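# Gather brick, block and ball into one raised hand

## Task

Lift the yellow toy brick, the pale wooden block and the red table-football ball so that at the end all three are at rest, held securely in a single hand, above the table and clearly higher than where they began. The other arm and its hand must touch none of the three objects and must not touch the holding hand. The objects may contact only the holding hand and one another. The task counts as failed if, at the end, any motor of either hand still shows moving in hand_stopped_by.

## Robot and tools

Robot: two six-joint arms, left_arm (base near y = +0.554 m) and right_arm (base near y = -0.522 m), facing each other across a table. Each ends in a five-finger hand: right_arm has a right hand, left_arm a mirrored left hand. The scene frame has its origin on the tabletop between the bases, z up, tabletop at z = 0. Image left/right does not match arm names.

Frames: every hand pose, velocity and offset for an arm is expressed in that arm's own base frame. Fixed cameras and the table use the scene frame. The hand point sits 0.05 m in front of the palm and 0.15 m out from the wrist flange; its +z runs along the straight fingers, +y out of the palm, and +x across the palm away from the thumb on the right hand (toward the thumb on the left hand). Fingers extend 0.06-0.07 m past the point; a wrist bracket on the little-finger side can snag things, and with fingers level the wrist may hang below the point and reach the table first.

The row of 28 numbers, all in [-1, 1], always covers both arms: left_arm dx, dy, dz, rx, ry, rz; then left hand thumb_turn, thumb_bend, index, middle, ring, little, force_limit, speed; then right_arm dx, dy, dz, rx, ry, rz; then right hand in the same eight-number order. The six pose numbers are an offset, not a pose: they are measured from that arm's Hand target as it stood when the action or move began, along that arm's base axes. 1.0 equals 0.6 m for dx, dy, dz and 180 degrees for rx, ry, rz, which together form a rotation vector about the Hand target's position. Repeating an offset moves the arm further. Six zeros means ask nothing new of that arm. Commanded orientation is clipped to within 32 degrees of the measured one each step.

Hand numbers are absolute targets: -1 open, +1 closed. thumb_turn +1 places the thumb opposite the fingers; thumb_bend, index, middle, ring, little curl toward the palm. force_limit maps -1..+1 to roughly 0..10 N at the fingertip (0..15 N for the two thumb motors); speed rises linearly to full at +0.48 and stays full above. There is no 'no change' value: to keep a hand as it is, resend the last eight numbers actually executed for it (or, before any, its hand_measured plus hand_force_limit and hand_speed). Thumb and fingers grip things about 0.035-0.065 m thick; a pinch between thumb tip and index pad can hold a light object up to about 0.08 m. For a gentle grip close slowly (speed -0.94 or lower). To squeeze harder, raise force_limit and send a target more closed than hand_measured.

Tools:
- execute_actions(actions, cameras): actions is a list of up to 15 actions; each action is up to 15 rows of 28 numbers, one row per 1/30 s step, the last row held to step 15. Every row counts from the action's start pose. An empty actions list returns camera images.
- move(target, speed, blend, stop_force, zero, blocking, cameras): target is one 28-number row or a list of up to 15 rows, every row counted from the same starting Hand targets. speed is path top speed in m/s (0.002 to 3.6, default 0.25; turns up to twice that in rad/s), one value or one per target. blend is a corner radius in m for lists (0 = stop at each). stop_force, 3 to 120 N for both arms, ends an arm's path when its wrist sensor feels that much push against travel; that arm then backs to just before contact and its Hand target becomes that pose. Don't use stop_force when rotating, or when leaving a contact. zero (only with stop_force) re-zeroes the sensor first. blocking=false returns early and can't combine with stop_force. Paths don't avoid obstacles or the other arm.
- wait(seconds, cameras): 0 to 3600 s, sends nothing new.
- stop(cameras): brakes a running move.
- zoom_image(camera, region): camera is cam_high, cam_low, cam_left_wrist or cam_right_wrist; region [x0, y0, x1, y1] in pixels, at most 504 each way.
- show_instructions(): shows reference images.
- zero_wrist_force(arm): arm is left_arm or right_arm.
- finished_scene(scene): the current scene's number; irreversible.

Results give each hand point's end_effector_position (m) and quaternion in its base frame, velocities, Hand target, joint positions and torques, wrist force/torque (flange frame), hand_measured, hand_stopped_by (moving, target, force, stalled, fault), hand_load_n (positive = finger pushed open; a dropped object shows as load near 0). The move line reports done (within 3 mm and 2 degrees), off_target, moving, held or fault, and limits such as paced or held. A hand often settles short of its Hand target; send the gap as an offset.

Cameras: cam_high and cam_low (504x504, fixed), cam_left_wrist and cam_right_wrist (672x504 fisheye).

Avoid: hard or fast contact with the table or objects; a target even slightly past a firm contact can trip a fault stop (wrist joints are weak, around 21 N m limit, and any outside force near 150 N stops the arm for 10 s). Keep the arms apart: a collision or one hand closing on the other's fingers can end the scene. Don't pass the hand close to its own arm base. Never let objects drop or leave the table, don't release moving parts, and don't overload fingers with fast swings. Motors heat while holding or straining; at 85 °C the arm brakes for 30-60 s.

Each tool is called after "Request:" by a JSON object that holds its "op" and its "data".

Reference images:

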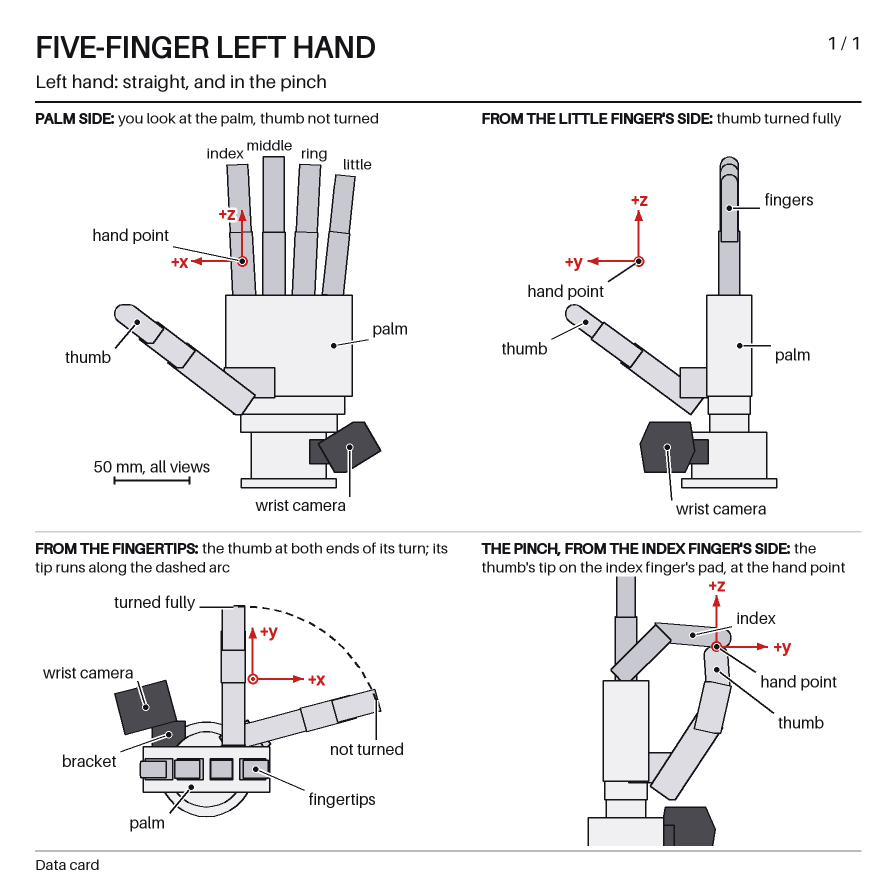

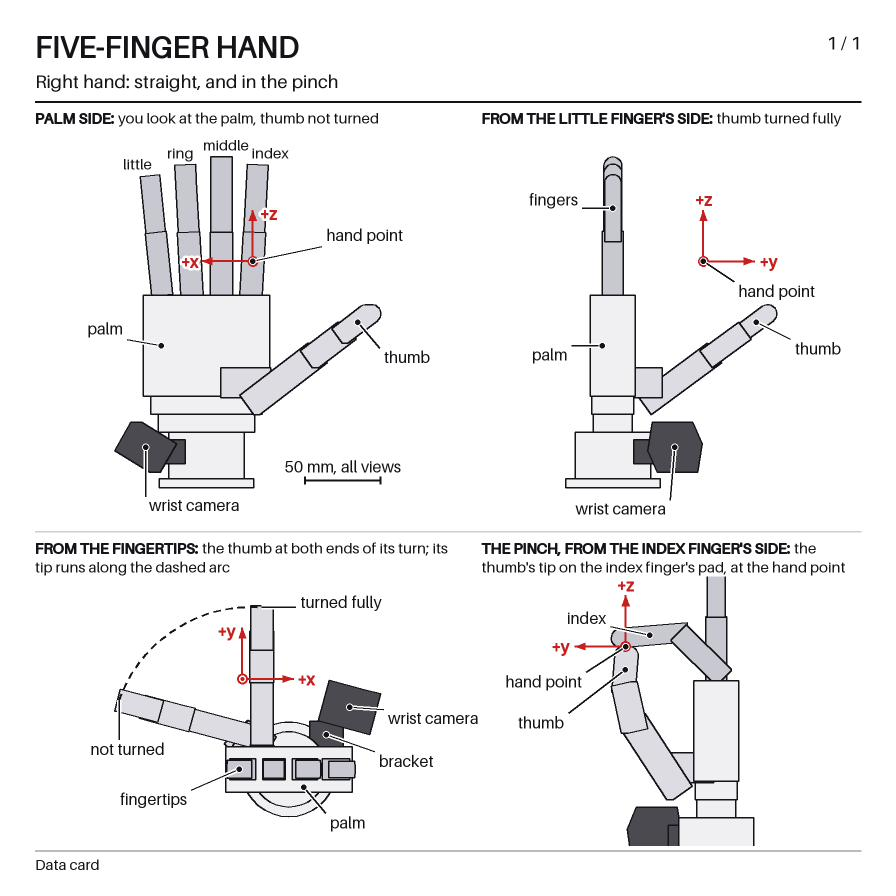

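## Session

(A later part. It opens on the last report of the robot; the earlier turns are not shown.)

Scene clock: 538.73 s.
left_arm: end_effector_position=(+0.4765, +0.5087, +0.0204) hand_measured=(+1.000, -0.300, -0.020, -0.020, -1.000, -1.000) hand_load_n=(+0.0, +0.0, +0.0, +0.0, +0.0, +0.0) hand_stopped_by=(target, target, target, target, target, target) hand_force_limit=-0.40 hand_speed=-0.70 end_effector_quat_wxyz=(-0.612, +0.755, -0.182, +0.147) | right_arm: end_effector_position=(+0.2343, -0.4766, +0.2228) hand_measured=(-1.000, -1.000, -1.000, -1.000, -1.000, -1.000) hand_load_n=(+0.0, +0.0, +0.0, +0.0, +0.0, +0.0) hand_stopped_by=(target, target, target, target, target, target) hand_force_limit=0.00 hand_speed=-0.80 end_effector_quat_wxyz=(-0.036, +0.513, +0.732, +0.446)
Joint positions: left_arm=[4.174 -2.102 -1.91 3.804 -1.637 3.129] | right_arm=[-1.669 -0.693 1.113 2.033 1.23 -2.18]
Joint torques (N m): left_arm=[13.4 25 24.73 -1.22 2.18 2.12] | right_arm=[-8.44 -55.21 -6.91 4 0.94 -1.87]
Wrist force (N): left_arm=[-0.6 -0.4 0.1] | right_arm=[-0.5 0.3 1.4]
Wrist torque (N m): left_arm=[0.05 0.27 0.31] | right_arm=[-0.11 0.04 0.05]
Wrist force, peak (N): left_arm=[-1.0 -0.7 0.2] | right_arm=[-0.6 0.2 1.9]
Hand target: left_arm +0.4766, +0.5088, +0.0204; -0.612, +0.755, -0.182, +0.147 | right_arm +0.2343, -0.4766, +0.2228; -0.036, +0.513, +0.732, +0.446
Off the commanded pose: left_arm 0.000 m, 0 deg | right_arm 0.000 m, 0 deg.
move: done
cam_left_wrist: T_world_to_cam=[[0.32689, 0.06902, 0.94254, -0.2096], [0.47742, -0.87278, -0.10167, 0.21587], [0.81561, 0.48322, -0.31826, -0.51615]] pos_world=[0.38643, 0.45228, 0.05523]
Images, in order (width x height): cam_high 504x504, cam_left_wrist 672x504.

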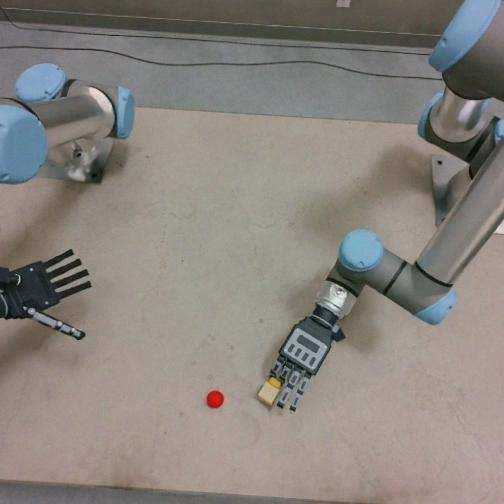

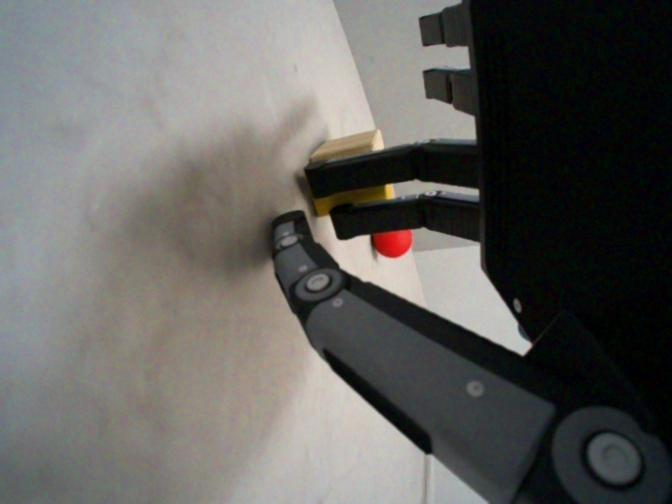

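Request:
{"op": "move", "data": {"target": [[-0.0075, -0.0148, 0, 0, 0, 0, 1, -0.3, -0.02, -0.02, -1, -1, -0.4, -0.7, 0,0,0,0,0,0,-1,-1,-1,-1,-1,-1,0,-0.8],[-0.0075, -0.0148, 0.2, 0, 0, 0, 1, -0.3, -0.02, -0.02, 0, 0, -0.4, 0, 0,0,0,0,0,0,-1,-1,-1,-1,-1,-1,0,-0.8],[0.2248, 0.2303, 0.2325, -0.1059, -0.4896, 0.2337, 1, -0.3, -0.02, -0.02, 0, 0, -0.4, 0, 0,0,0,0,0,0,-1,-1,-1,-1,-1,-1,0,-0.8]], "speed": [0.05, 0.2, 0.4], "blend": [0.003, 0.01, 0], "cameras": ["all"]}}

Scene clock: 588.30 s.
left_arm: end_effector_position=(+0.6114, +0.6470, +0.1599) hand_measured=(+1.000, -0.300, -0.020, -0.020, +0.000, +0.000) hand_load_n=(+0.0, +0.0, +0.0, +0.0, +0.0, +0.0) hand_stopped_by=(target, target, target, target, target, target) hand_force_limit=-0.40 hand_speed=0.00 end_effector_quat_wxyz=(-0.455, +0.537, +0.562, +0.434) | right_arm: end_effector_position=(+0.2343, -0.4766, +0.2228) hand_measured=(-1.000, -1.000, -1.000, -1.000, -1.000, -1.000) hand_load_n=(+0.0, +0.0, +0.0, +0.0, +0.0, +0.0) hand_stopped_by=(target, target, target, target, target, target) hand_force_limit=0.00 hand_speed=-0.80 end_effector_quat_wxyz=(-0.036, +0.513, +0.732, +0.446)
Joint positions: left_arm=[3.947 -2.49 -1.026 3.216 -2.359 1.356] | right_arm=[-1.669 -0.693 1.113 2.033 1.23 -2.18]
Joint torques (N m): left_arm=[-12.59 43.88 29.24 -1.74 -3.1 -2.72] | right_arm=[-7.97 -55.59 -7.36 3.87 0.84 -1.73]
Wrist force (N): left_arm=[1.0 0.8 0.1] | right_arm=[-0.7 0.3 1.4]
Wrist torque (N m): left_arm=[0.18 0.11 -0.05] | right_arm=[-0.11 0.07 0.04]
Wrist force, peak (N): left_arm=[-0.9 -1.5 -0.2] | right_arm=[-1.0 0.1 1.9]
Hand target: left_arm +0.6115, +0.6470, +0.1599; -0.455, +0.537, +0.562, +0.434 | right_arm +0.2343, -0.4766, +0.2228; -0.036, +0.513, +0.732, +0.446
Off the commanded pose: left_arm 0.000 m, 0 deg | right_arm 0.000 m, 0 deg.
move: done; blend cut to 0 m at target 2
cam_left_wrist: T_world_to_cam=[[-0.96744, 0.01958, 0.25235, 0.53899], [0.23143, -0.33529, 0.91325, -0.07339], [0.10249, 0.94191, 0.31984, -0.61131]] pos_world=[0.60108, 0.54064, 0.12653]
cam_right_wrist: T_world_to_cam=[[0.60555, 0.29885, 0.73756, -0.16082], [0.42058, -0.90698, 0.0222, -0.5301], [0.67559, 0.29676, -0.67492, 0.24326]] pos_world=[0.156, -0.50492, 0.29456]

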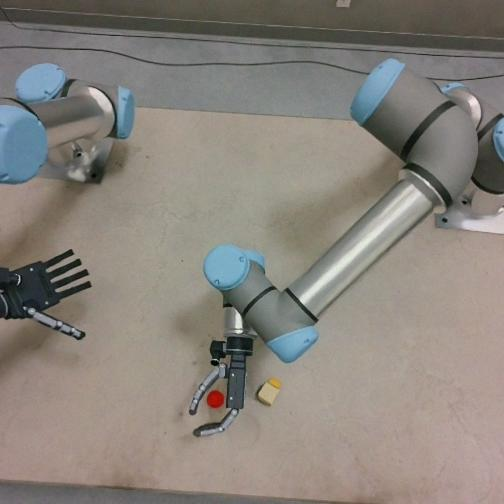

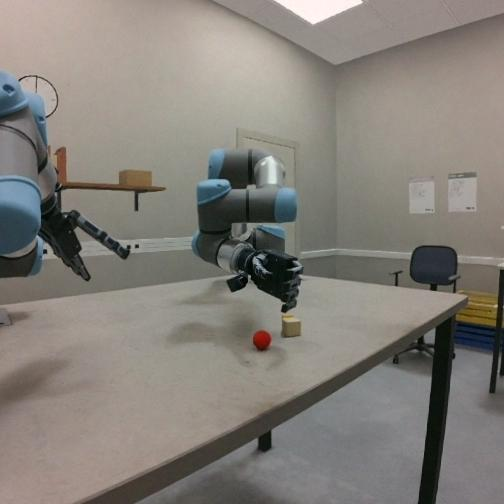

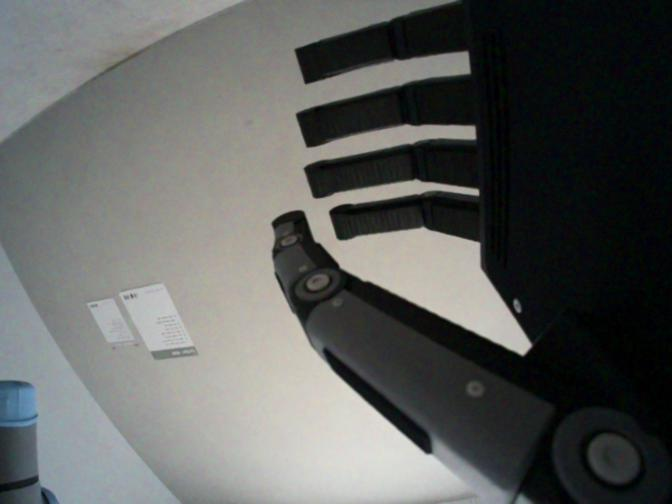

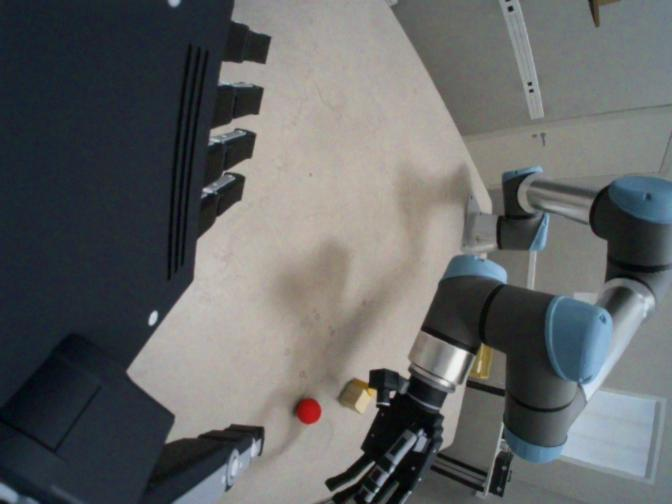

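Request:
{"op": "zoom_image", "data": {"camera": "cam_high", "region": [170, 320, 310, 460]}}

Request:
{"op": "zoom_image", "data": {"camera": "cam_low", "region": [210, 230, 330, 360]}}

Scaled by 3.600 from the camera's image (finer frame: 720x720).

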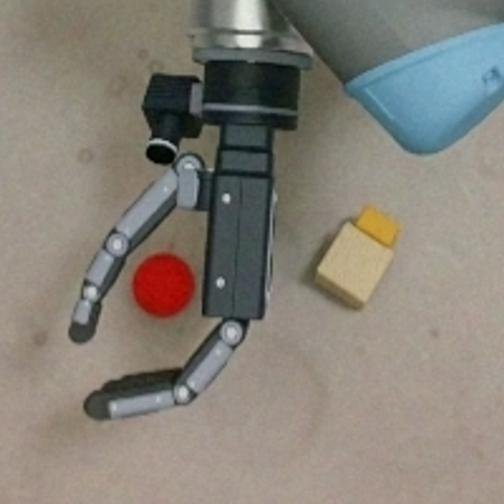

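Scaled by 3.877 from the camera's image (finer frame: 720x720).

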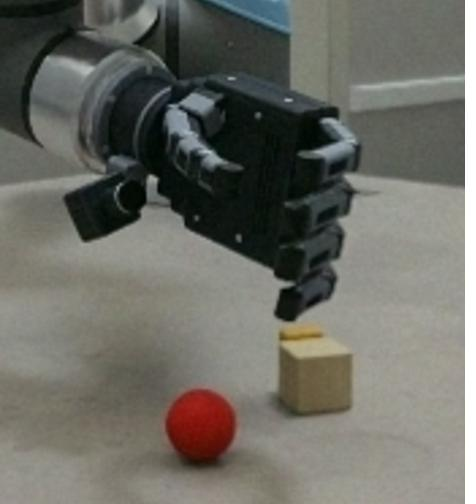

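Request:
{"op": "move", "data": {"target": [-0.02, 0, -0.1083, 0, 0, 0, 1, -0.3, -0.02, -0.02, 0, 0, -0.4, 0, 0,0,0,0,0,0,-1,-1,-1,-1,-1,-1,0,-0.8], "speed": 0.15, "stop_force": 6, "cameras": ["cam_high", "cam_low"]}}

Request:
{"op": "zoom_image", "data": {"camera": "cam_high", "region": [170, 320, 310, 460]}}

Request:
{"op": "zoom_image", "data": {"camera": "cam_low", "region": [210, 250, 330, 370]}}

Scene clock: 617.57 s.
left_arm: end_effector_position=(+0.5995, +0.6470, +0.0950) hand_measured=(+1.000, -0.300, -0.020, -0.020, +0.000, +0.000) hand_load_n=(+0.0, +0.0, +0.0, +0.0, +0.0, +0.0) hand_stopped_by=(target, target, target, target, target, target) hand_force_limit=-0.40 hand_speed=0.00 end_effector_quat_wxyz=(-0.455, +0.537, +0.562, +0.434) | right_arm: end_effector_position=(+0.2343, -0.4766, +0.2228) hand_measured=(-1.000, -1.000, -1.000, -1.000, -1.000, -1.000) hand_load_n=(+0.0, +0.0, +0.0, +0.0, +0.0, +0.0) hand_stopped_by=(target, target, target, target, target, target) hand_force_limit=0.00 hand_speed=-0.80 end_effector_quat_wxyz=(-0.036, +0.513, +0.732, +0.446)
Joint positions: left_arm=[3.96 -2.539 -1.111 3.354 -2.347 1.361] | right_arm=[-1.669 -0.693 1.113 2.033 1.23 -2.18]
Joint torques (N m): left_arm=[13.55 43.63 9.61 2.3 2.2 2.18] | right_arm=[-8 -55.77 -7.82 3.89 1.04 -1.58]
Wrist force (N): left_arm=[0.6 0.7 0.1] | right_arm=[-0.7 0.1 1.6]
Wrist torque (N m): left_arm=[0.16 0.18 -0.06] | right_arm=[-0.14 0.06 0.03]
Wrist force, peak (N): left_arm=[1.6 1.1 0.1] | right_arm=[-0.9 0.3 1.9]
Hand target: left_arm +0.5995, +0.6470, +0.0950; -0.455, +0.537, +0.562, +0.434 | right_arm +0.2343, -0.4766, +0.2228; -0.036, +0.513, +0.732, +0.446
Off the commanded pose: left_arm 0.000 m, 0 deg | right_arm 0.000 m, 0 deg.
move: done

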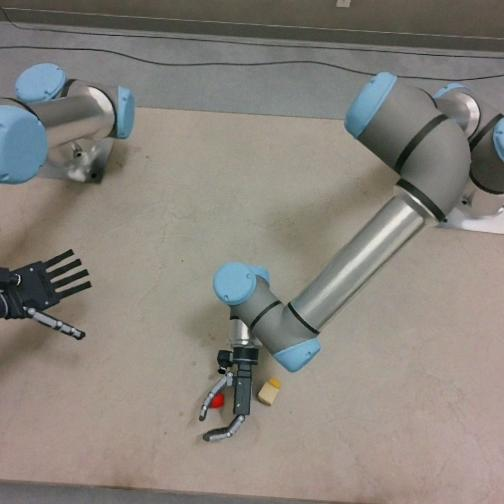

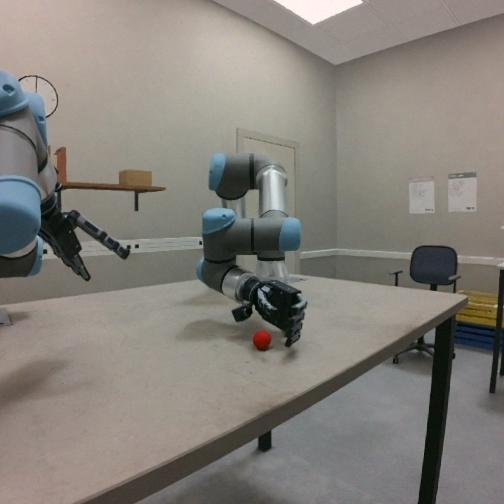

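Scaled by 3.600 from the camera's image (finer frame: 720x720).

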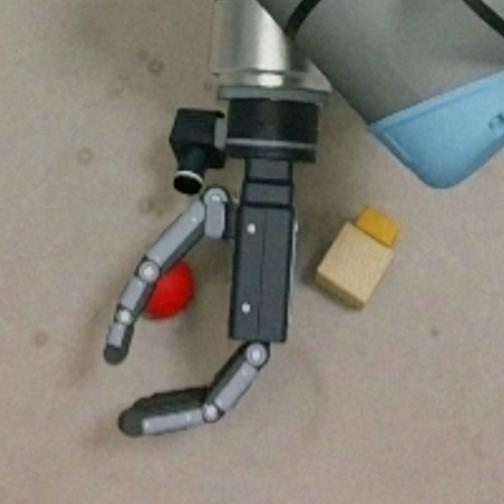

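Scaled by 4.200 from the camera's image (finer frame: 720x720).

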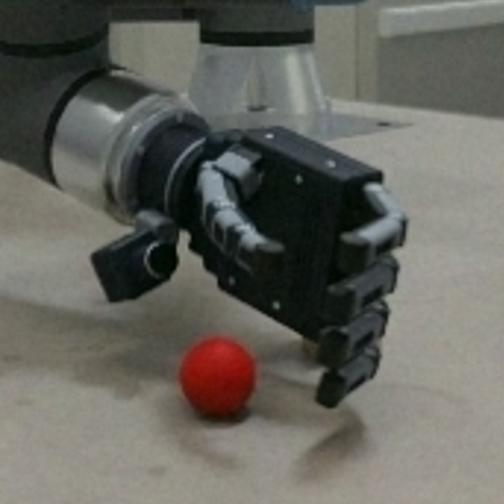

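Request:
{"op": "move", "data": {"target": [0, 0, -0.035, 0, 0, 0, 1, -0.3, -0.02, -0.02, 0, 0, -0.4, 0, 0,0,0,0,0,0,-1,-1,-1,-1,-1,-1,0,-0.8], "speed": 0.025, "stop_force": 4, "cameras": ["cam_high", "cam_low"]}}

Request:
{"op": "zoom_image", "data": {"camera": "cam_low", "region": [210, 270, 330, 370]}}

Request:
{"op": "zoom_image", "data": {"camera": "cam_high", "region": [170, 320, 310, 460]}}

Scene clock: 627.90 s.
left_arm: end_effector_position=(+0.5994, +0.6470, +0.0762) hand_measured=(+1.000, -0.300, -0.020, -0.020, +0.000, +0.000) hand_load_n=(-0.5, +0.0, +0.0, +0.0, +0.0, +0.0) hand_stopped_by=(target, target, target, target, target, target) hand_force_limit=-0.40 hand_speed=0.00 end_effector_quat_wxyz=(-0.455, +0.537, +0.562, +0.434) | right_arm: end_effector_position=(+0.2343, -0.4766, +0.2228) hand_measured=(-1.000, -1.000, -1.000, -1.000, -1.000, -1.000) hand_load_n=(+0.0, +0.0, +0.0, +0.0, +0.0, +0.0) hand_stopped_by=(target, target, target, target, target, target) hand_force_limit=0.00 hand_speed=-0.80 end_effector_quat_wxyz=(-0.036, +0.513, +0.732, +0.446)
Joint positions: left_arm=[3.96 -2.564 -1.117 3.384 -2.347 1.361] | right_arm=[-1.669 -0.693 1.113 2.033 1.23 -2.18]
Joint torques (N m): left_arm=[10.83 66.5 26.67 -1.72 1.09 0.33] | right_arm=[-6.85 -55.56 -8.47 3.63 0.69 -1.76]
Wrist force (N): left_arm=[1.5 0.5 0.3] | right_arm=[-0.5 0.2 1.7]
Wrist torque (N m): left_arm=[0.13 0.19 -0.04] | right_arm=[-0.15 0.02 0.05]
Wrist force, peak (N): left_arm=[6.1 -1.0 -3.3] | right_arm=[-1.2 0.2 1.8]
Hand target: left_arm +0.5994, +0.6470, +0.0762; -0.455, +0.537, +0.562, +0.434 (not the last commanded pose) | right_arm +0.2343, -0.4766, +0.2228; -0.036, +0.513, +0.732, +0.446
Off the commanded pose: left_arm 0.002 m, 0 deg | right_arm 0.000 m, 0 deg.
move: contact (left_arm)

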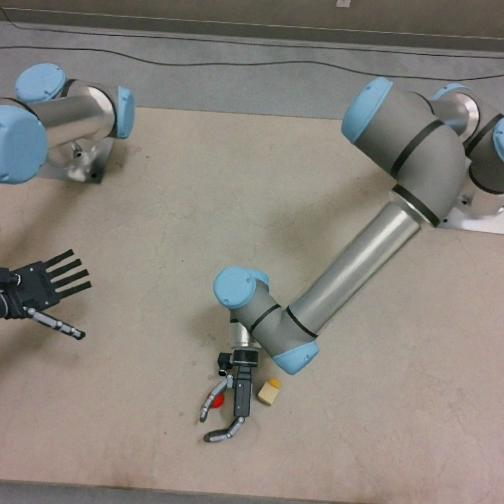

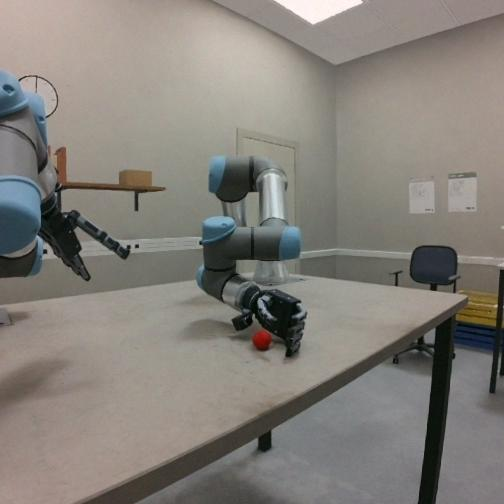

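Scaled by 4.200 from the camera's image (finer frame: 720x720).

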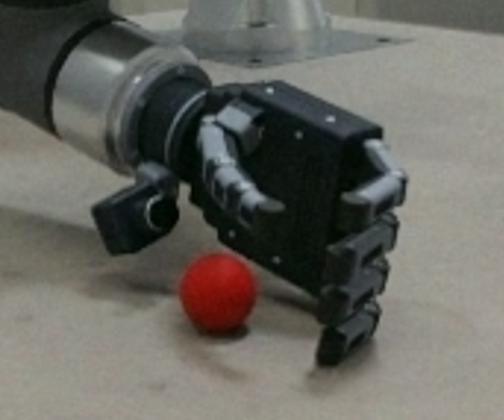

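Scaled by 3.600 from the camera's image (finer frame: 720x720).

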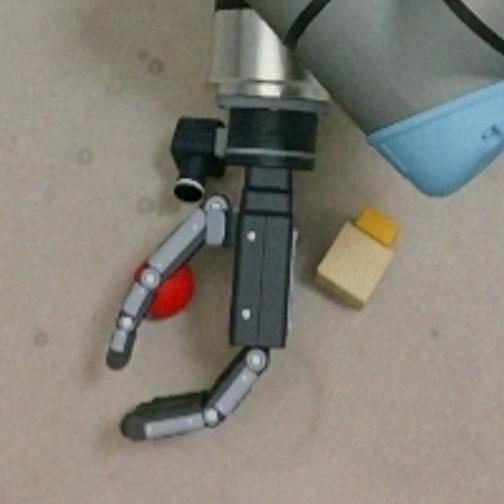

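Request:
{"op": "move", "data": {"target": [[0, 0, 0.2, 0, 0, 0, 1, -0.3, -0.02, -0.02, 0, 0, -0.4, 0, 0.276, -0.039, 0.1287, -0.4368, -0.1096, 0.5517, 1, -0.44, -0.3, -0.3, -1, -1, -0.4, 0],[-0.1727, -0.387, 0.423, -0.1973, -0.4526, -0.1442, 1, -0.3, -0.02, -0.02, 0, 0, -0.4, 0, 0.276, -0.039, 0.1287, -0.4368, -0.1096, 0.5517, 1, -0.44, -0.3, -0.3, -1, -1, -0.4, 0],[-0.1727, -0.387, 0.423, -0.1973, -0.4526, -0.1442, -1, -1, -1, -1, -0.4, -0.4, -0.4, 0, 0.4295, -0.209, -0.138, -0.7456, -0.0092, 0.4764, 1, -0.44, -0.3, -0.3, -1, -1, -0.4, 0]], "speed": 0.45, "cameras": ["all"]}}

Scene clock: 779.40 s.
left_arm: end_effector_position=(+0.4958, +0.4148, +0.3300) hand_measured=(-1.000, -1.000, -1.000, -1.000, -0.400, -0.400) hand_load_n=(+0.0, +0.0, +0.0, +0.0, +0.0, +0.0) hand_stopped_by=(target, target, target, target, target, target) hand_force_limit=-0.40 hand_speed=0.00 end_effector_quat_wxyz=(+0.280, +0.335, +0.689, +0.578) | right_arm: end_effector_position=(+0.4920, -0.6020, +0.1400) hand_measured=(+1.000, -0.440, -0.300, -0.300, -1.000, -1.000) hand_load_n=(+0.0, +0.0, +0.0, +0.0, +0.0, +0.0) hand_stopped_by=(target, target, target, target, target, target) hand_force_limit=-0.40 hand_speed=0.00 end_effector_quat_wxyz=(+0.190, -0.270, +0.774, -0.541)
Joint positions: left_arm=[4.128 -1.648 -1.953 3.417 -1.257 0.059] | right_arm=[-1.175 -1.025 1.419 -0.031 1.31 -3.237]
Joint torques (N m): left_arm=[10.82 33.4 17.91 0.36 1.24 -2.45] | right_arm=[7.56 -49.7 -9.05 -1.81 1.04 1.76]
Wrist force (N): left_arm=[0.6 1.8 0.3] | right_arm=[-0.6 2.2 2.9]
Wrist torque (N m): left_arm=[0.26 0.17 -0.24] | right_arm=[-0.11 0.00 -0.07]
Wrist force, peak (N): left_arm=[1.9 0.9 0.3] | right_arm=[-0.8 3.0 3.4]
Hand target: left_arm +0.4958, +0.4148, +0.3300; +0.280, +0.335, +0.689, +0.578 | right_arm +0.4920, -0.6020, +0.1400; +0.190, -0.270, +0.774, -0.541
Off the commanded pose: left_arm 0.000 m, 0 deg | right_arm 0.000 m, 0 deg.
elbow stopped short (right arm): the move would have taken joint 3 (elbow) straighter than the controller allows.
move: done
cam_left_wrist: T_world_to_cam=[[-0.28623, 0.1064, -0.95224, 0.41256], [-0.88704, 0.3463, 0.30533, 0.1927], [0.36225, 0.93207, -0.00474, -0.45275]] pos_world=[0.45303, 0.31137, 0.33187]
cam_right_wrist: T_world_to_cam=[[-0.43641, 0.05815, -0.89787, 0.37847], [0.32243, 0.94174, -0.09573, 0.42735], [0.83999, -0.33128, -0.42973, -0.44283]] pos_world=[0.39935, -0.57116, 0.19042]

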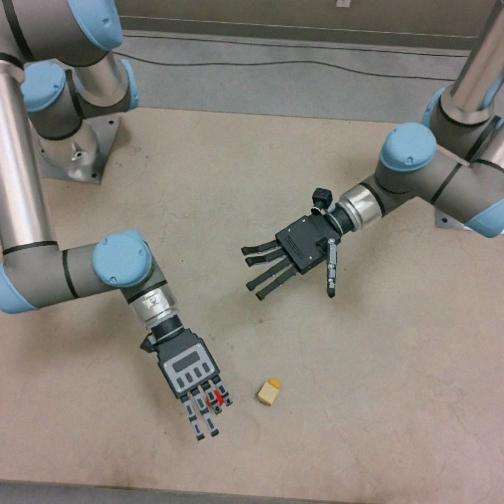

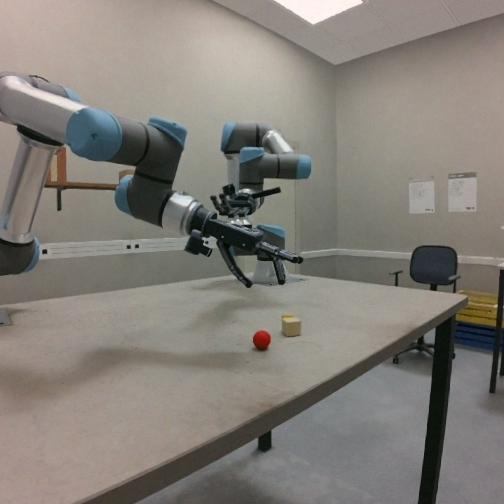

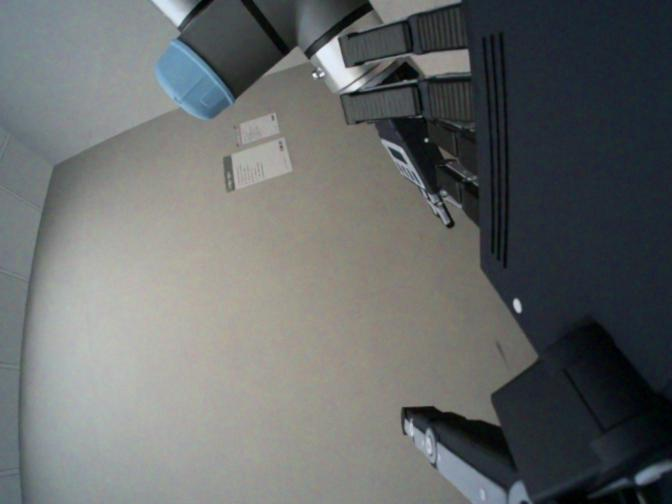

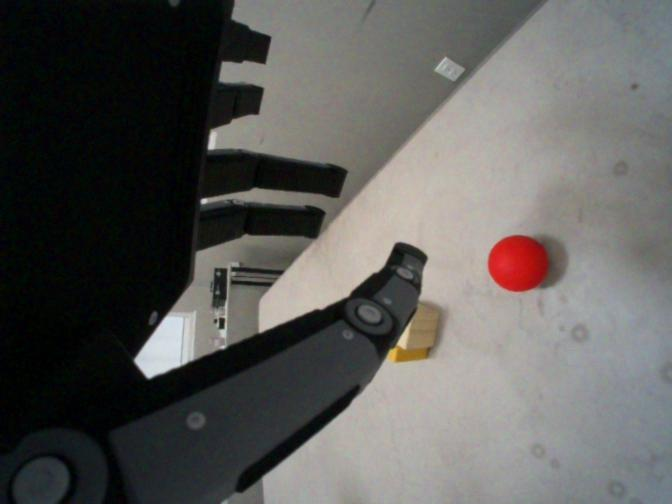

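Request:
{"op": "move", "data": {"target": [0, 0, 0, 0, 0, 0, -1, -1, -1, -1, -0.4, -0.4, -0.4, 0, 0.0045, 0.0047, -0.2, 0, 0, 0, 1, -0.44, -0.3, -0.3, -1, -1, -0.4, 0], "speed": 0.08, "stop_force": 5, "cameras": ["cam_right_wrist", "cam_high"]}}

Scene clock: 790.13 s.
left_arm: end_effector_position=(+0.4958, +0.4148, +0.3300) hand_measured=(-1.000, -1.000, -1.000, -1.000, -0.400, -0.400) hand_load_n=(+0.0, +0.0, +0.0, +0.0, +0.0, +0.0) hand_stopped_by=(target, target, target, target, target, target) hand_force_limit=-0.40 hand_speed=0.00 end_effector_quat_wxyz=(+0.280, +0.335, +0.689, +0.578) | right_arm: end_effector_position=(+0.4947, -0.5992, +0.0203) hand_measured=(+1.000, -0.440, -0.300, -0.300, -1.000, -1.000) hand_load_n=(-0.5, -1.0, +0.0, +0.0, +0.0, +0.0) hand_stopped_by=(target, target, target, target, target, target) hand_force_limit=-0.40 hand_speed=0.00 end_effector_quat_wxyz=(+0.190, -0.270, +0.774, -0.541)
Joint positions: left_arm=[4.128 -1.648 -1.953 3.417 -1.257 0.059] | right_arm=[-1.169 -0.886 1.532 -0.284 1.316 -3.235]
Joint torques (N m): left_arm=[4.9 28.9 26.74 -0.9 -2.42 -1.09] | right_arm=[4.67 -46.84 -6.32 0.84 0.92 1.35]
Wrist force (N): left_arm=[0.5 1.6 0.5] | right_arm=[-0.1 -3.0 -2.2]
Wrist torque (N m): left_arm=[0.22 0.19 -0.25] | right_arm=[-0.38 -0.03 -0.10]
Wrist force, peak (N): left_arm=[0.8 2.0 0.4] | right_arm=[-0.2 3.1 3.4]
Hand target: left_arm +0.4958, +0.4148, +0.3300; +0.280, +0.335, +0.689, +0.578 | right_arm +0.4947, -0.5992, +0.0204; +0.190, -0.270, +0.774, -0.541
Off the commanded pose: left_arm 0.000 m, 0 deg | right_arm 0.000 m, 0 deg.
move: contact (right_arm)
cam_right_wrist: T_world_to_cam=[[-0.43648, 0.05818, -0.89783, 0.27201], [0.32242, 0.94174, -0.09572, 0.41242], [0.83996, -0.33126, -0.42981, -0.4955]] pos_world=[0.40195, -0.56836, 0.07072]
Images, in order (width x height): cam_high 504x504, cam_right_wrist 672x504.

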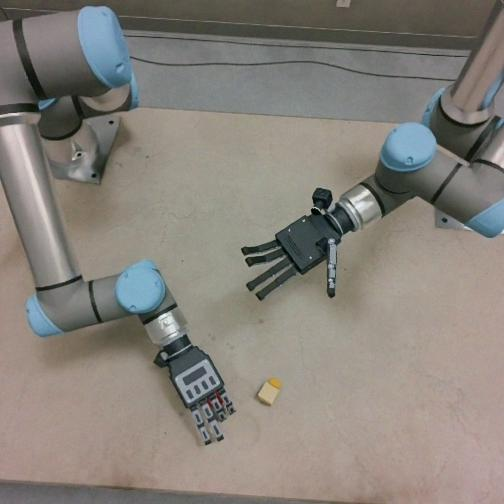

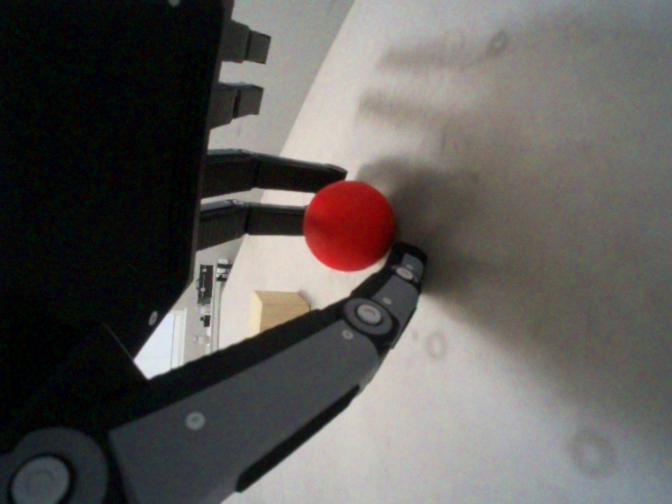

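Request:
{"op": "move", "data": {"target": [0, 0, 0, 0, 0, 0, -1, -1, -1, -1, -0.4, -0.4, -0.4, 0, 0, 0, 0.0035, 0, 0, 0, 1, -0.44, -0.3, -0.3, -1, -1, -0.4, 0], "speed": 0.02}}

Request:
{"op": "execute_actions", "data": {"actions": [[[0,0,0,0,0,0, -1, -1, -1, -1, -0.4, -0.4, -0.4, 0, 0,0,0,0,0,0, 1, -0.2, 0.2, 0.2, -1, -1, -0.4, -0.88]],[[0,0,0,0,0,0, -1, -1, -1, -1, -0.4, -0.4, -0.4, 0, 0,0,0,0,0,0, 1, -0.2, 0.2, 0.2, -1, -1, -0.4, -0.88]]], "cameras": ["cam_right_wrist"]}}

Scene clock: 798.30 s.
left_arm: end_effector_position=(+0.4958, +0.4148, +0.3300) hand_measured=(-1.000, -1.000, -1.000, -1.000, -0.400, -0.400) hand_load_n=(+0.0, +0.0, +0.0, +0.0, +0.0, +0.0) hand_stopped_by=(target, target, target, target, target, target) hand_force_limit=-0.40 hand_speed=0.00 end_effector_quat_wxyz=(+0.280, +0.335, +0.689, +0.578) | right_arm: end_effector_position=(+0.4947, -0.5992, +0.0224) hand_measured=(+1.000, -0.440, -0.300, -0.300, -1.000, -1.000) hand_load_n=(+0.0, +0.0, +0.0, +0.0, +0.0, +0.0) hand_stopped_by=(target, target, target, target, target, target) hand_force_limit=-0.40 hand_speed=0.00 end_effector_quat_wxyz=(+0.190, -0.270, +0.774, -0.541)
Joint positions: left_arm=[4.128 -1.648 -1.953 3.417 -1.257 0.059] | right_arm=[-1.169 -0.889 1.531 -0.28 1.316 -3.235]
Joint torques (N m): left_arm=[0.91 25.78 26.32 -0.99 -2.3 -0.22] | right_arm=[-3.62 -49.23 -27.87 0.84 -0.99 0.03]
Wrist force (N): left_arm=[0.6 1.4 0.6] | right_arm=[0.0 2.5 3.2]
Wrist torque (N m): left_arm=[0.18 0.18 -0.24] | right_arm=[-0.05 -0.08 -0.04]
Wrist force, peak (N): left_arm=[0.5 2.0 0.6] | right_arm=[-0.1 2.9 3.2]
Hand target: left_arm +0.4958, +0.4148, +0.3300; +0.280, +0.335, +0.689, +0.578 | right_arm +0.4947, -0.5992, +0.0225; +0.190, -0.270, +0.774, -0.541
Off the commanded pose: left_arm 0.000 m, 0 deg | right_arm 0.000 m, 0 deg.
move: done

Scene clock: 799.50 s.
left_arm: end_effector_position=(+0.4958, +0.4148, +0.3300) hand_measured=(-1.000, -1.000, -1.000, -1.000, -0.400, -0.400) hand_load_n=(+0.0, +0.0, +0.0, +0.0, +0.0, +0.0) hand_stopped_by=(target, target, target, target, target, target) hand_force_limit=-0.40 hand_speed=0.00 end_effector_quat_wxyz=(+0.280, +0.335, +0.689, +0.578) | right_arm: end_effector_position=(+0.4947, -0.5992, +0.0225) hand_measured=(+1.000, -0.346, -0.078, -0.124, -1.000, -1.000) hand_load_n=(-0.5, +6.0, +3.0, +3.5, +0.0, +0.0) hand_stopped_by=(target, force, force, force, target, target) hand_force_limit=-0.40 hand_speed=-0.88 end_effector_quat_wxyz=(+0.190, -0.270, +0.774, -0.541)
Joint positions: left_arm=[4.128 -1.648 -1.953 3.417 -1.257 0.059] | right_arm=[-1.169 -0.889 1.531 -0.279 1.316 -3.235]
Joint torques (N m): left_arm=[-0.61 24.81 26.89 -0.93 -2.34 0.02] | right_arm=[-5.88 -50.7 -28.36 0.49 -0.95 -0.63]
Wrist force (N): left_arm=[0.4 1.8 0.2] | right_arm=[0.1 1.8 2.9]
Wrist torque (N m): left_arm=[0.26 0.19 -0.26] | right_arm=[-0.06 -0.09 -0.04]
Wrist force, peak (N): left_arm=[0.6 1.9 0.5] | right_arm=[0.3 2.7 3.5]
Hand target: left_arm +0.4958, +0.4148, +0.3300; +0.280, +0.335, +0.689, +0.578 | right_arm +0.4947, -0.5992, +0.0225; +0.190, -0.270, +0.774, -0.541
Off the commanded pose: left_arm 0.000 m, 0 deg | right_arm 0.000 m, 0 deg.
Step readings (end_effector_position of left_arm | right_arm):
0: (+0.4958, +0.4148, +0.3300) | (+0.4947, -0.5992, +0.0224)
1: (+0.4958, +0.4148, +0.3300) | (+0.4947, -0.5992, +0.0224)
2: (+0.4958, +0.4148, +0.3300) | (+0.4947, -0.5992, +0.0224)
4: (+0.4958, +0.4148, +0.3300) | (+0.4947, -0.5992, +0.0224)
8: (+0.4958, +0.4148, +0.3300) | (+0.4947, -0.5992, +0.0225)
15: (+0.4958, +0.4148, +0.3300) | (+0.4947, -0.5992, +0.0225)
16: (+0.4958, +0.4148, +0.3300) | (+0.4947, -0.5992, +0.0225)
17: (+0.4958, +0.4148, +0.3300) | (+0.4947, -0.5992, +0.0225)
19: (+0.4958, +0.4148, +0.3300) | (+0.4947, -0.5992, +0.0225)
23: (+0.4958, +0.4148, +0.3300) | (+0.4947, -0.5992, +0.0225)
30: (+0.4958, +0.4148, +0.3300) | (+0.4947, -0.5992, +0.0225)
cam_right_wrist: T_world_to_cam=[[-0.43641, 0.05815, -0.89787, 0.27398], [0.32243, 0.94174, -0.09573, 0.41259], [0.83999, -0.33128, -0.42973, -0.49467]] pos_world=[0.40205, -0.56836, 0.07292]

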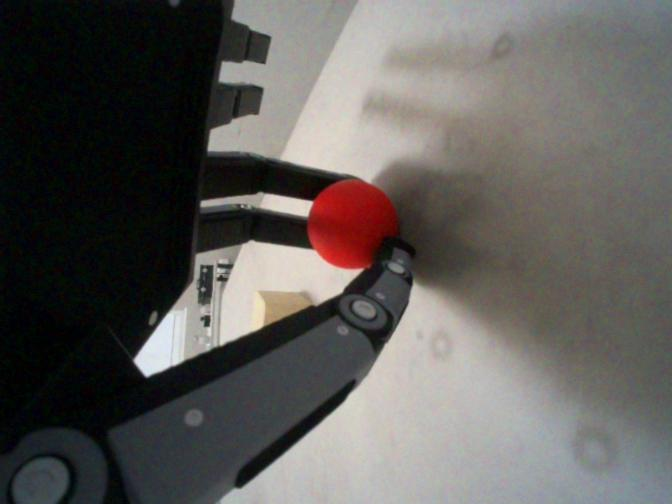

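Request:
{"op": "move", "data": {"target": [[0, 0, 0, -0.0342, 0.0435, 0, -1, -1, -1, -1, -0.4, -0.4, -0.4, 0, 0, 0, 0.2458, 0, 0, 0, 1, -0.2, 0.2, 0.2, -1, -1, -0.4, -0.88],[0, 0, 0, -0.0342, 0.0435, 0, -1, -1, -1, -1, -0.4, -0.4, -0.4, 0, 0.0088, 0.132, 0.7125, 0, 0, 0, 1, -0.2, 0.2, 0.2, -1, -1, -0.4, -0.88],[0, 0, 0, -0.0342, 0.0435, 0, -1, -1, -1, -1, -0.4, -0.4, -0.4, 0, 0.1797, 0.402, 0.6575, 0, 0, 0, 1, -0.2, 0.2, 0.2, -1, -1, -0.4, -0.88]], "speed": [0.15, 0.25, 0.2], "blend": [0.02, 0.03, 0], "cameras": ["all"]}}

Scene clock: 872.33 s.
left_arm: end_effector_position=(+0.4958, +0.4148, +0.3300) hand_measured=(-1.000, -1.000, -1.000, -1.000, -0.400, -0.400) hand_load_n=(+0.0, +0.0, +0.0, +0.0, +0.0, +0.0) hand_stopped_by=(target, target, target, target, target, target) hand_force_limit=-0.40 hand_speed=0.00 end_effector_quat_wxyz=(+0.250, +0.358, +0.737, +0.516) | right_arm: end_effector_position=(+0.6024, -0.3581, +0.4170) hand_measured=(+1.000, -0.346, -0.078, -0.124, -1.000, -1.000) hand_load_n=(+0.0, +6.0, +3.0, +3.5, +0.0, +0.0) hand_stopped_by=(target, force, force, force, target, target) hand_force_limit=-0.40 hand_speed=-0.88 end_effector_quat_wxyz=(+0.190, -0.270, +0.774, -0.541)
Joint positions: left_arm=[4.127 -1.652 -1.839 3.124 -1.273 0.114] | right_arm=[-0.716 -1.273 1.058 0.57 1.741 -3.077]
Joint torques (N m): left_arm=[-12.27 12.02 29.61 -1.57 -2.53 2.61] | right_arm=[3.53 -22.02 -35.22 -1.99 1.67 2.02]
Wrist force (N): left_arm=[0.5 1.8 0.3] | right_arm=[-0.5 2.6 3.2]
Wrist torque (N m): left_arm=[0.25 0.12 -0.31] | right_arm=[-0.01 0.03 -0.06]
Wrist force, peak (N): left_arm=[0.5 2.2 0.5] | right_arm=[0.0 3.7 3.5]
Hand target: left_arm +0.4958, +0.4148, +0.3300; +0.250, +0.358, +0.737, +0.516 | right_arm +0.6025, -0.3580, +0.4170; +0.190, -0.270, +0.774, -0.541
Off the commanded pose: left_arm 0.000 m, 0 deg | right_arm 0.000 m, 0 deg.
move: done
cam_left_wrist: T_world_to_cam=[[-0.41383, 0.00608, -0.91034, 0.50358], [-0.8398, 0.38345, 0.38432, 0.1278], [0.3514, 0.92354, -0.15358, -0.39474]] pos_world=[0.45443, 0.31249, 0.34868]
cam_right_wrist: T_world_to_cam=[[-0.43642, 0.05811, -0.89786, 0.66116], [0.32241, 0.94174, -0.09577, 0.18861], [0.83999, -0.33128, -0.42973, -0.33573]] pos_world=[0.50975, -0.32726, 0.46742]

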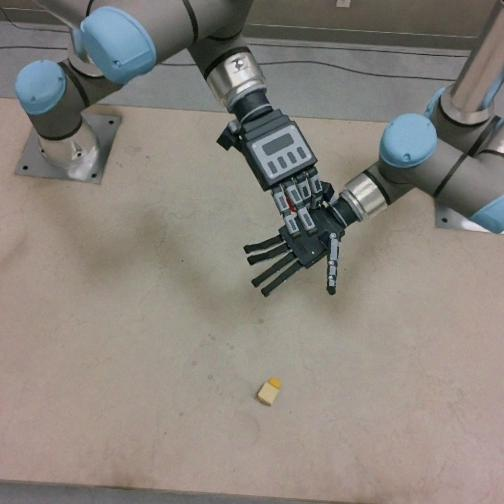

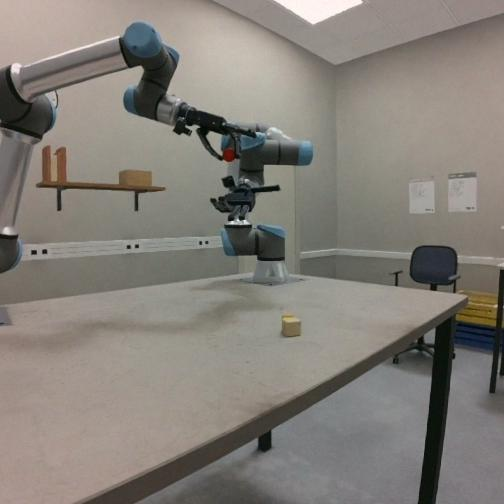

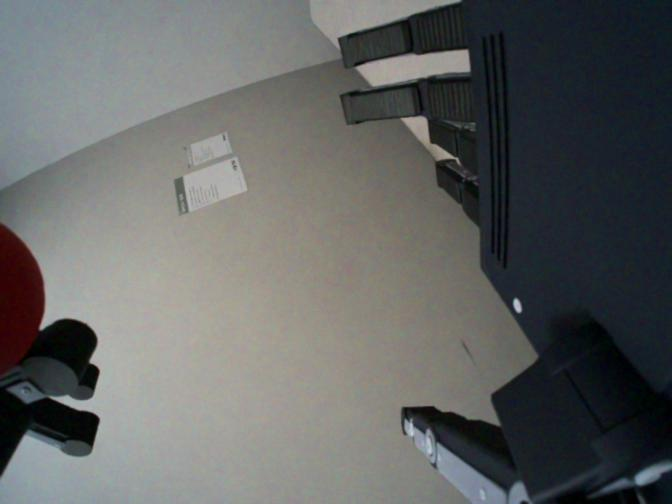

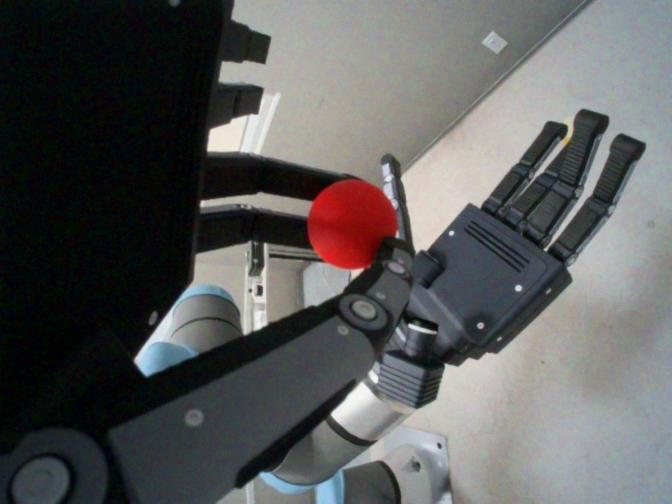

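Request:
{"op": "move", "data": {"target": [0, 0, 0, 0, 0, 0, -1, -1, -1, -1, -0.4, -0.4, -0.4, 0, 0, 0, -0.0833, 0, 0, 0, 1, -0.2, 0.2, 0.2, -1, -1, -0.4, -0.88], "speed": 0.1, "cameras": ["cam_left_wrist", "cam_right_wrist", "cam_low"]}}

Scene clock: 883.60 s.
left_arm: end_effector_position=(+0.4958, +0.4148, +0.3300) hand_measured=(-1.000, -1.000, -1.000, -1.000, -0.400, -0.400) hand_load_n=(+0.0, +0.0, +0.0, +0.0, +0.0, +0.0) hand_stopped_by=(target, target, target, target, target, target) hand_force_limit=-0.40 hand_speed=0.00 end_effector_quat_wxyz=(+0.250, +0.358, +0.737, +0.516) | right_arm: end_effector_position=(+0.6026, -0.3580, +0.3671) hand_measured=(+1.000, -0.346, -0.078, -0.124, -1.000, -1.000) hand_load_n=(-0.5, +6.0, +3.0, +3.5, +0.0, +0.0) hand_stopped_by=(target, force, force, force, target, target) hand_force_limit=-0.40 hand_speed=-0.88 end_effector_quat_wxyz=(+0.190, -0.270, +0.774, -0.541)
Joint positions: left_arm=[4.127 -1.652 -1.839 3.124 -1.273 0.114] | right_arm=[-0.715 -1.292 1.212 0.436 1.741 -3.077]
Joint torques (N m): left_arm=[-12 11.67 29.18 -1.55 -2.4 2.66] | right_arm=[-5.7 -40.82 -12.39 -2.4 -1.09 -1.87]
Wrist force (N): left_arm=[0.6 1.8 0.4] | right_arm=[-0.4 2.4 3.2]
Wrist torque (N m): left_arm=[0.24 0.11 -0.31] | right_arm=[-0.05 0.00 -0.06]
Wrist force, peak (N): left_arm=[0.6 2.1 0.5] | right_arm=[-0.4 3.2 3.3]
Hand target: left_arm +0.4958, +0.4148, +0.3300; +0.250, +0.358, +0.737, +0.516 | right_arm +0.6025, -0.3580, +0.3670; +0.190, -0.270, +0.774, -0.541
Off the commanded pose: left_arm 0.000 m, 0 deg | right_arm 0.000 m, 0 deg.
move: done
cam_left_wrist: T_world_to_cam=[[-0.41383, 0.00608, -0.91034, 0.50358], [-0.8398, 0.38345, 0.38432, 0.1278], [0.3514, 0.92354, -0.15358, -0.39474]] pos_world=[0.45443, 0.31249, 0.34868]
cam_right_wrist: T_world_to_cam=[[-0.43648, 0.05818, -0.89783, 0.61644], [0.32242, 0.94174, -0.09572, 0.18368], [0.83996, -0.33126, -0.42981, -0.35717]] pos_world=[0.50985, -0.32716, 0.41752]
Images, in order (width x height): cam_low 504x504, cam_left_wrist 672x504, cam_right_wrist 672x504.

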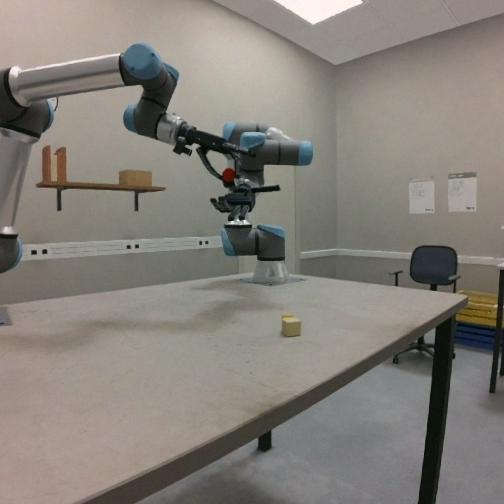

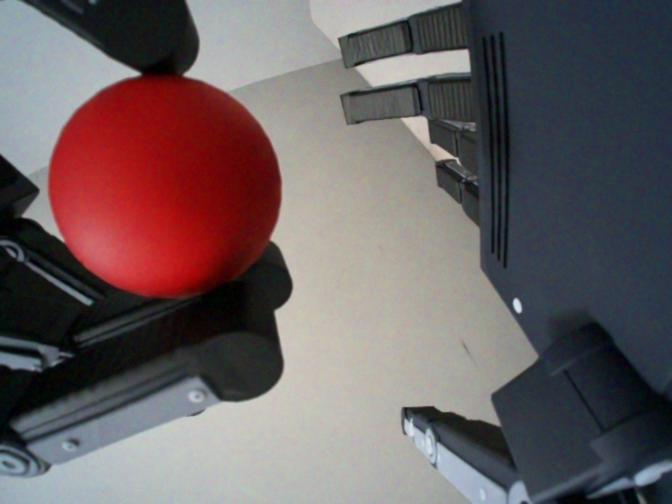

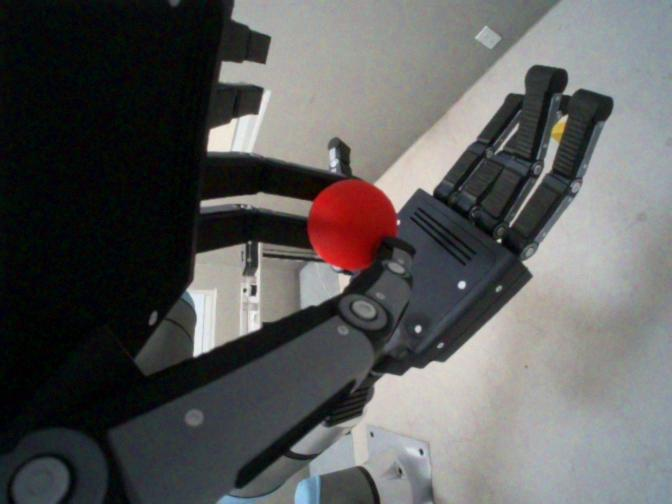

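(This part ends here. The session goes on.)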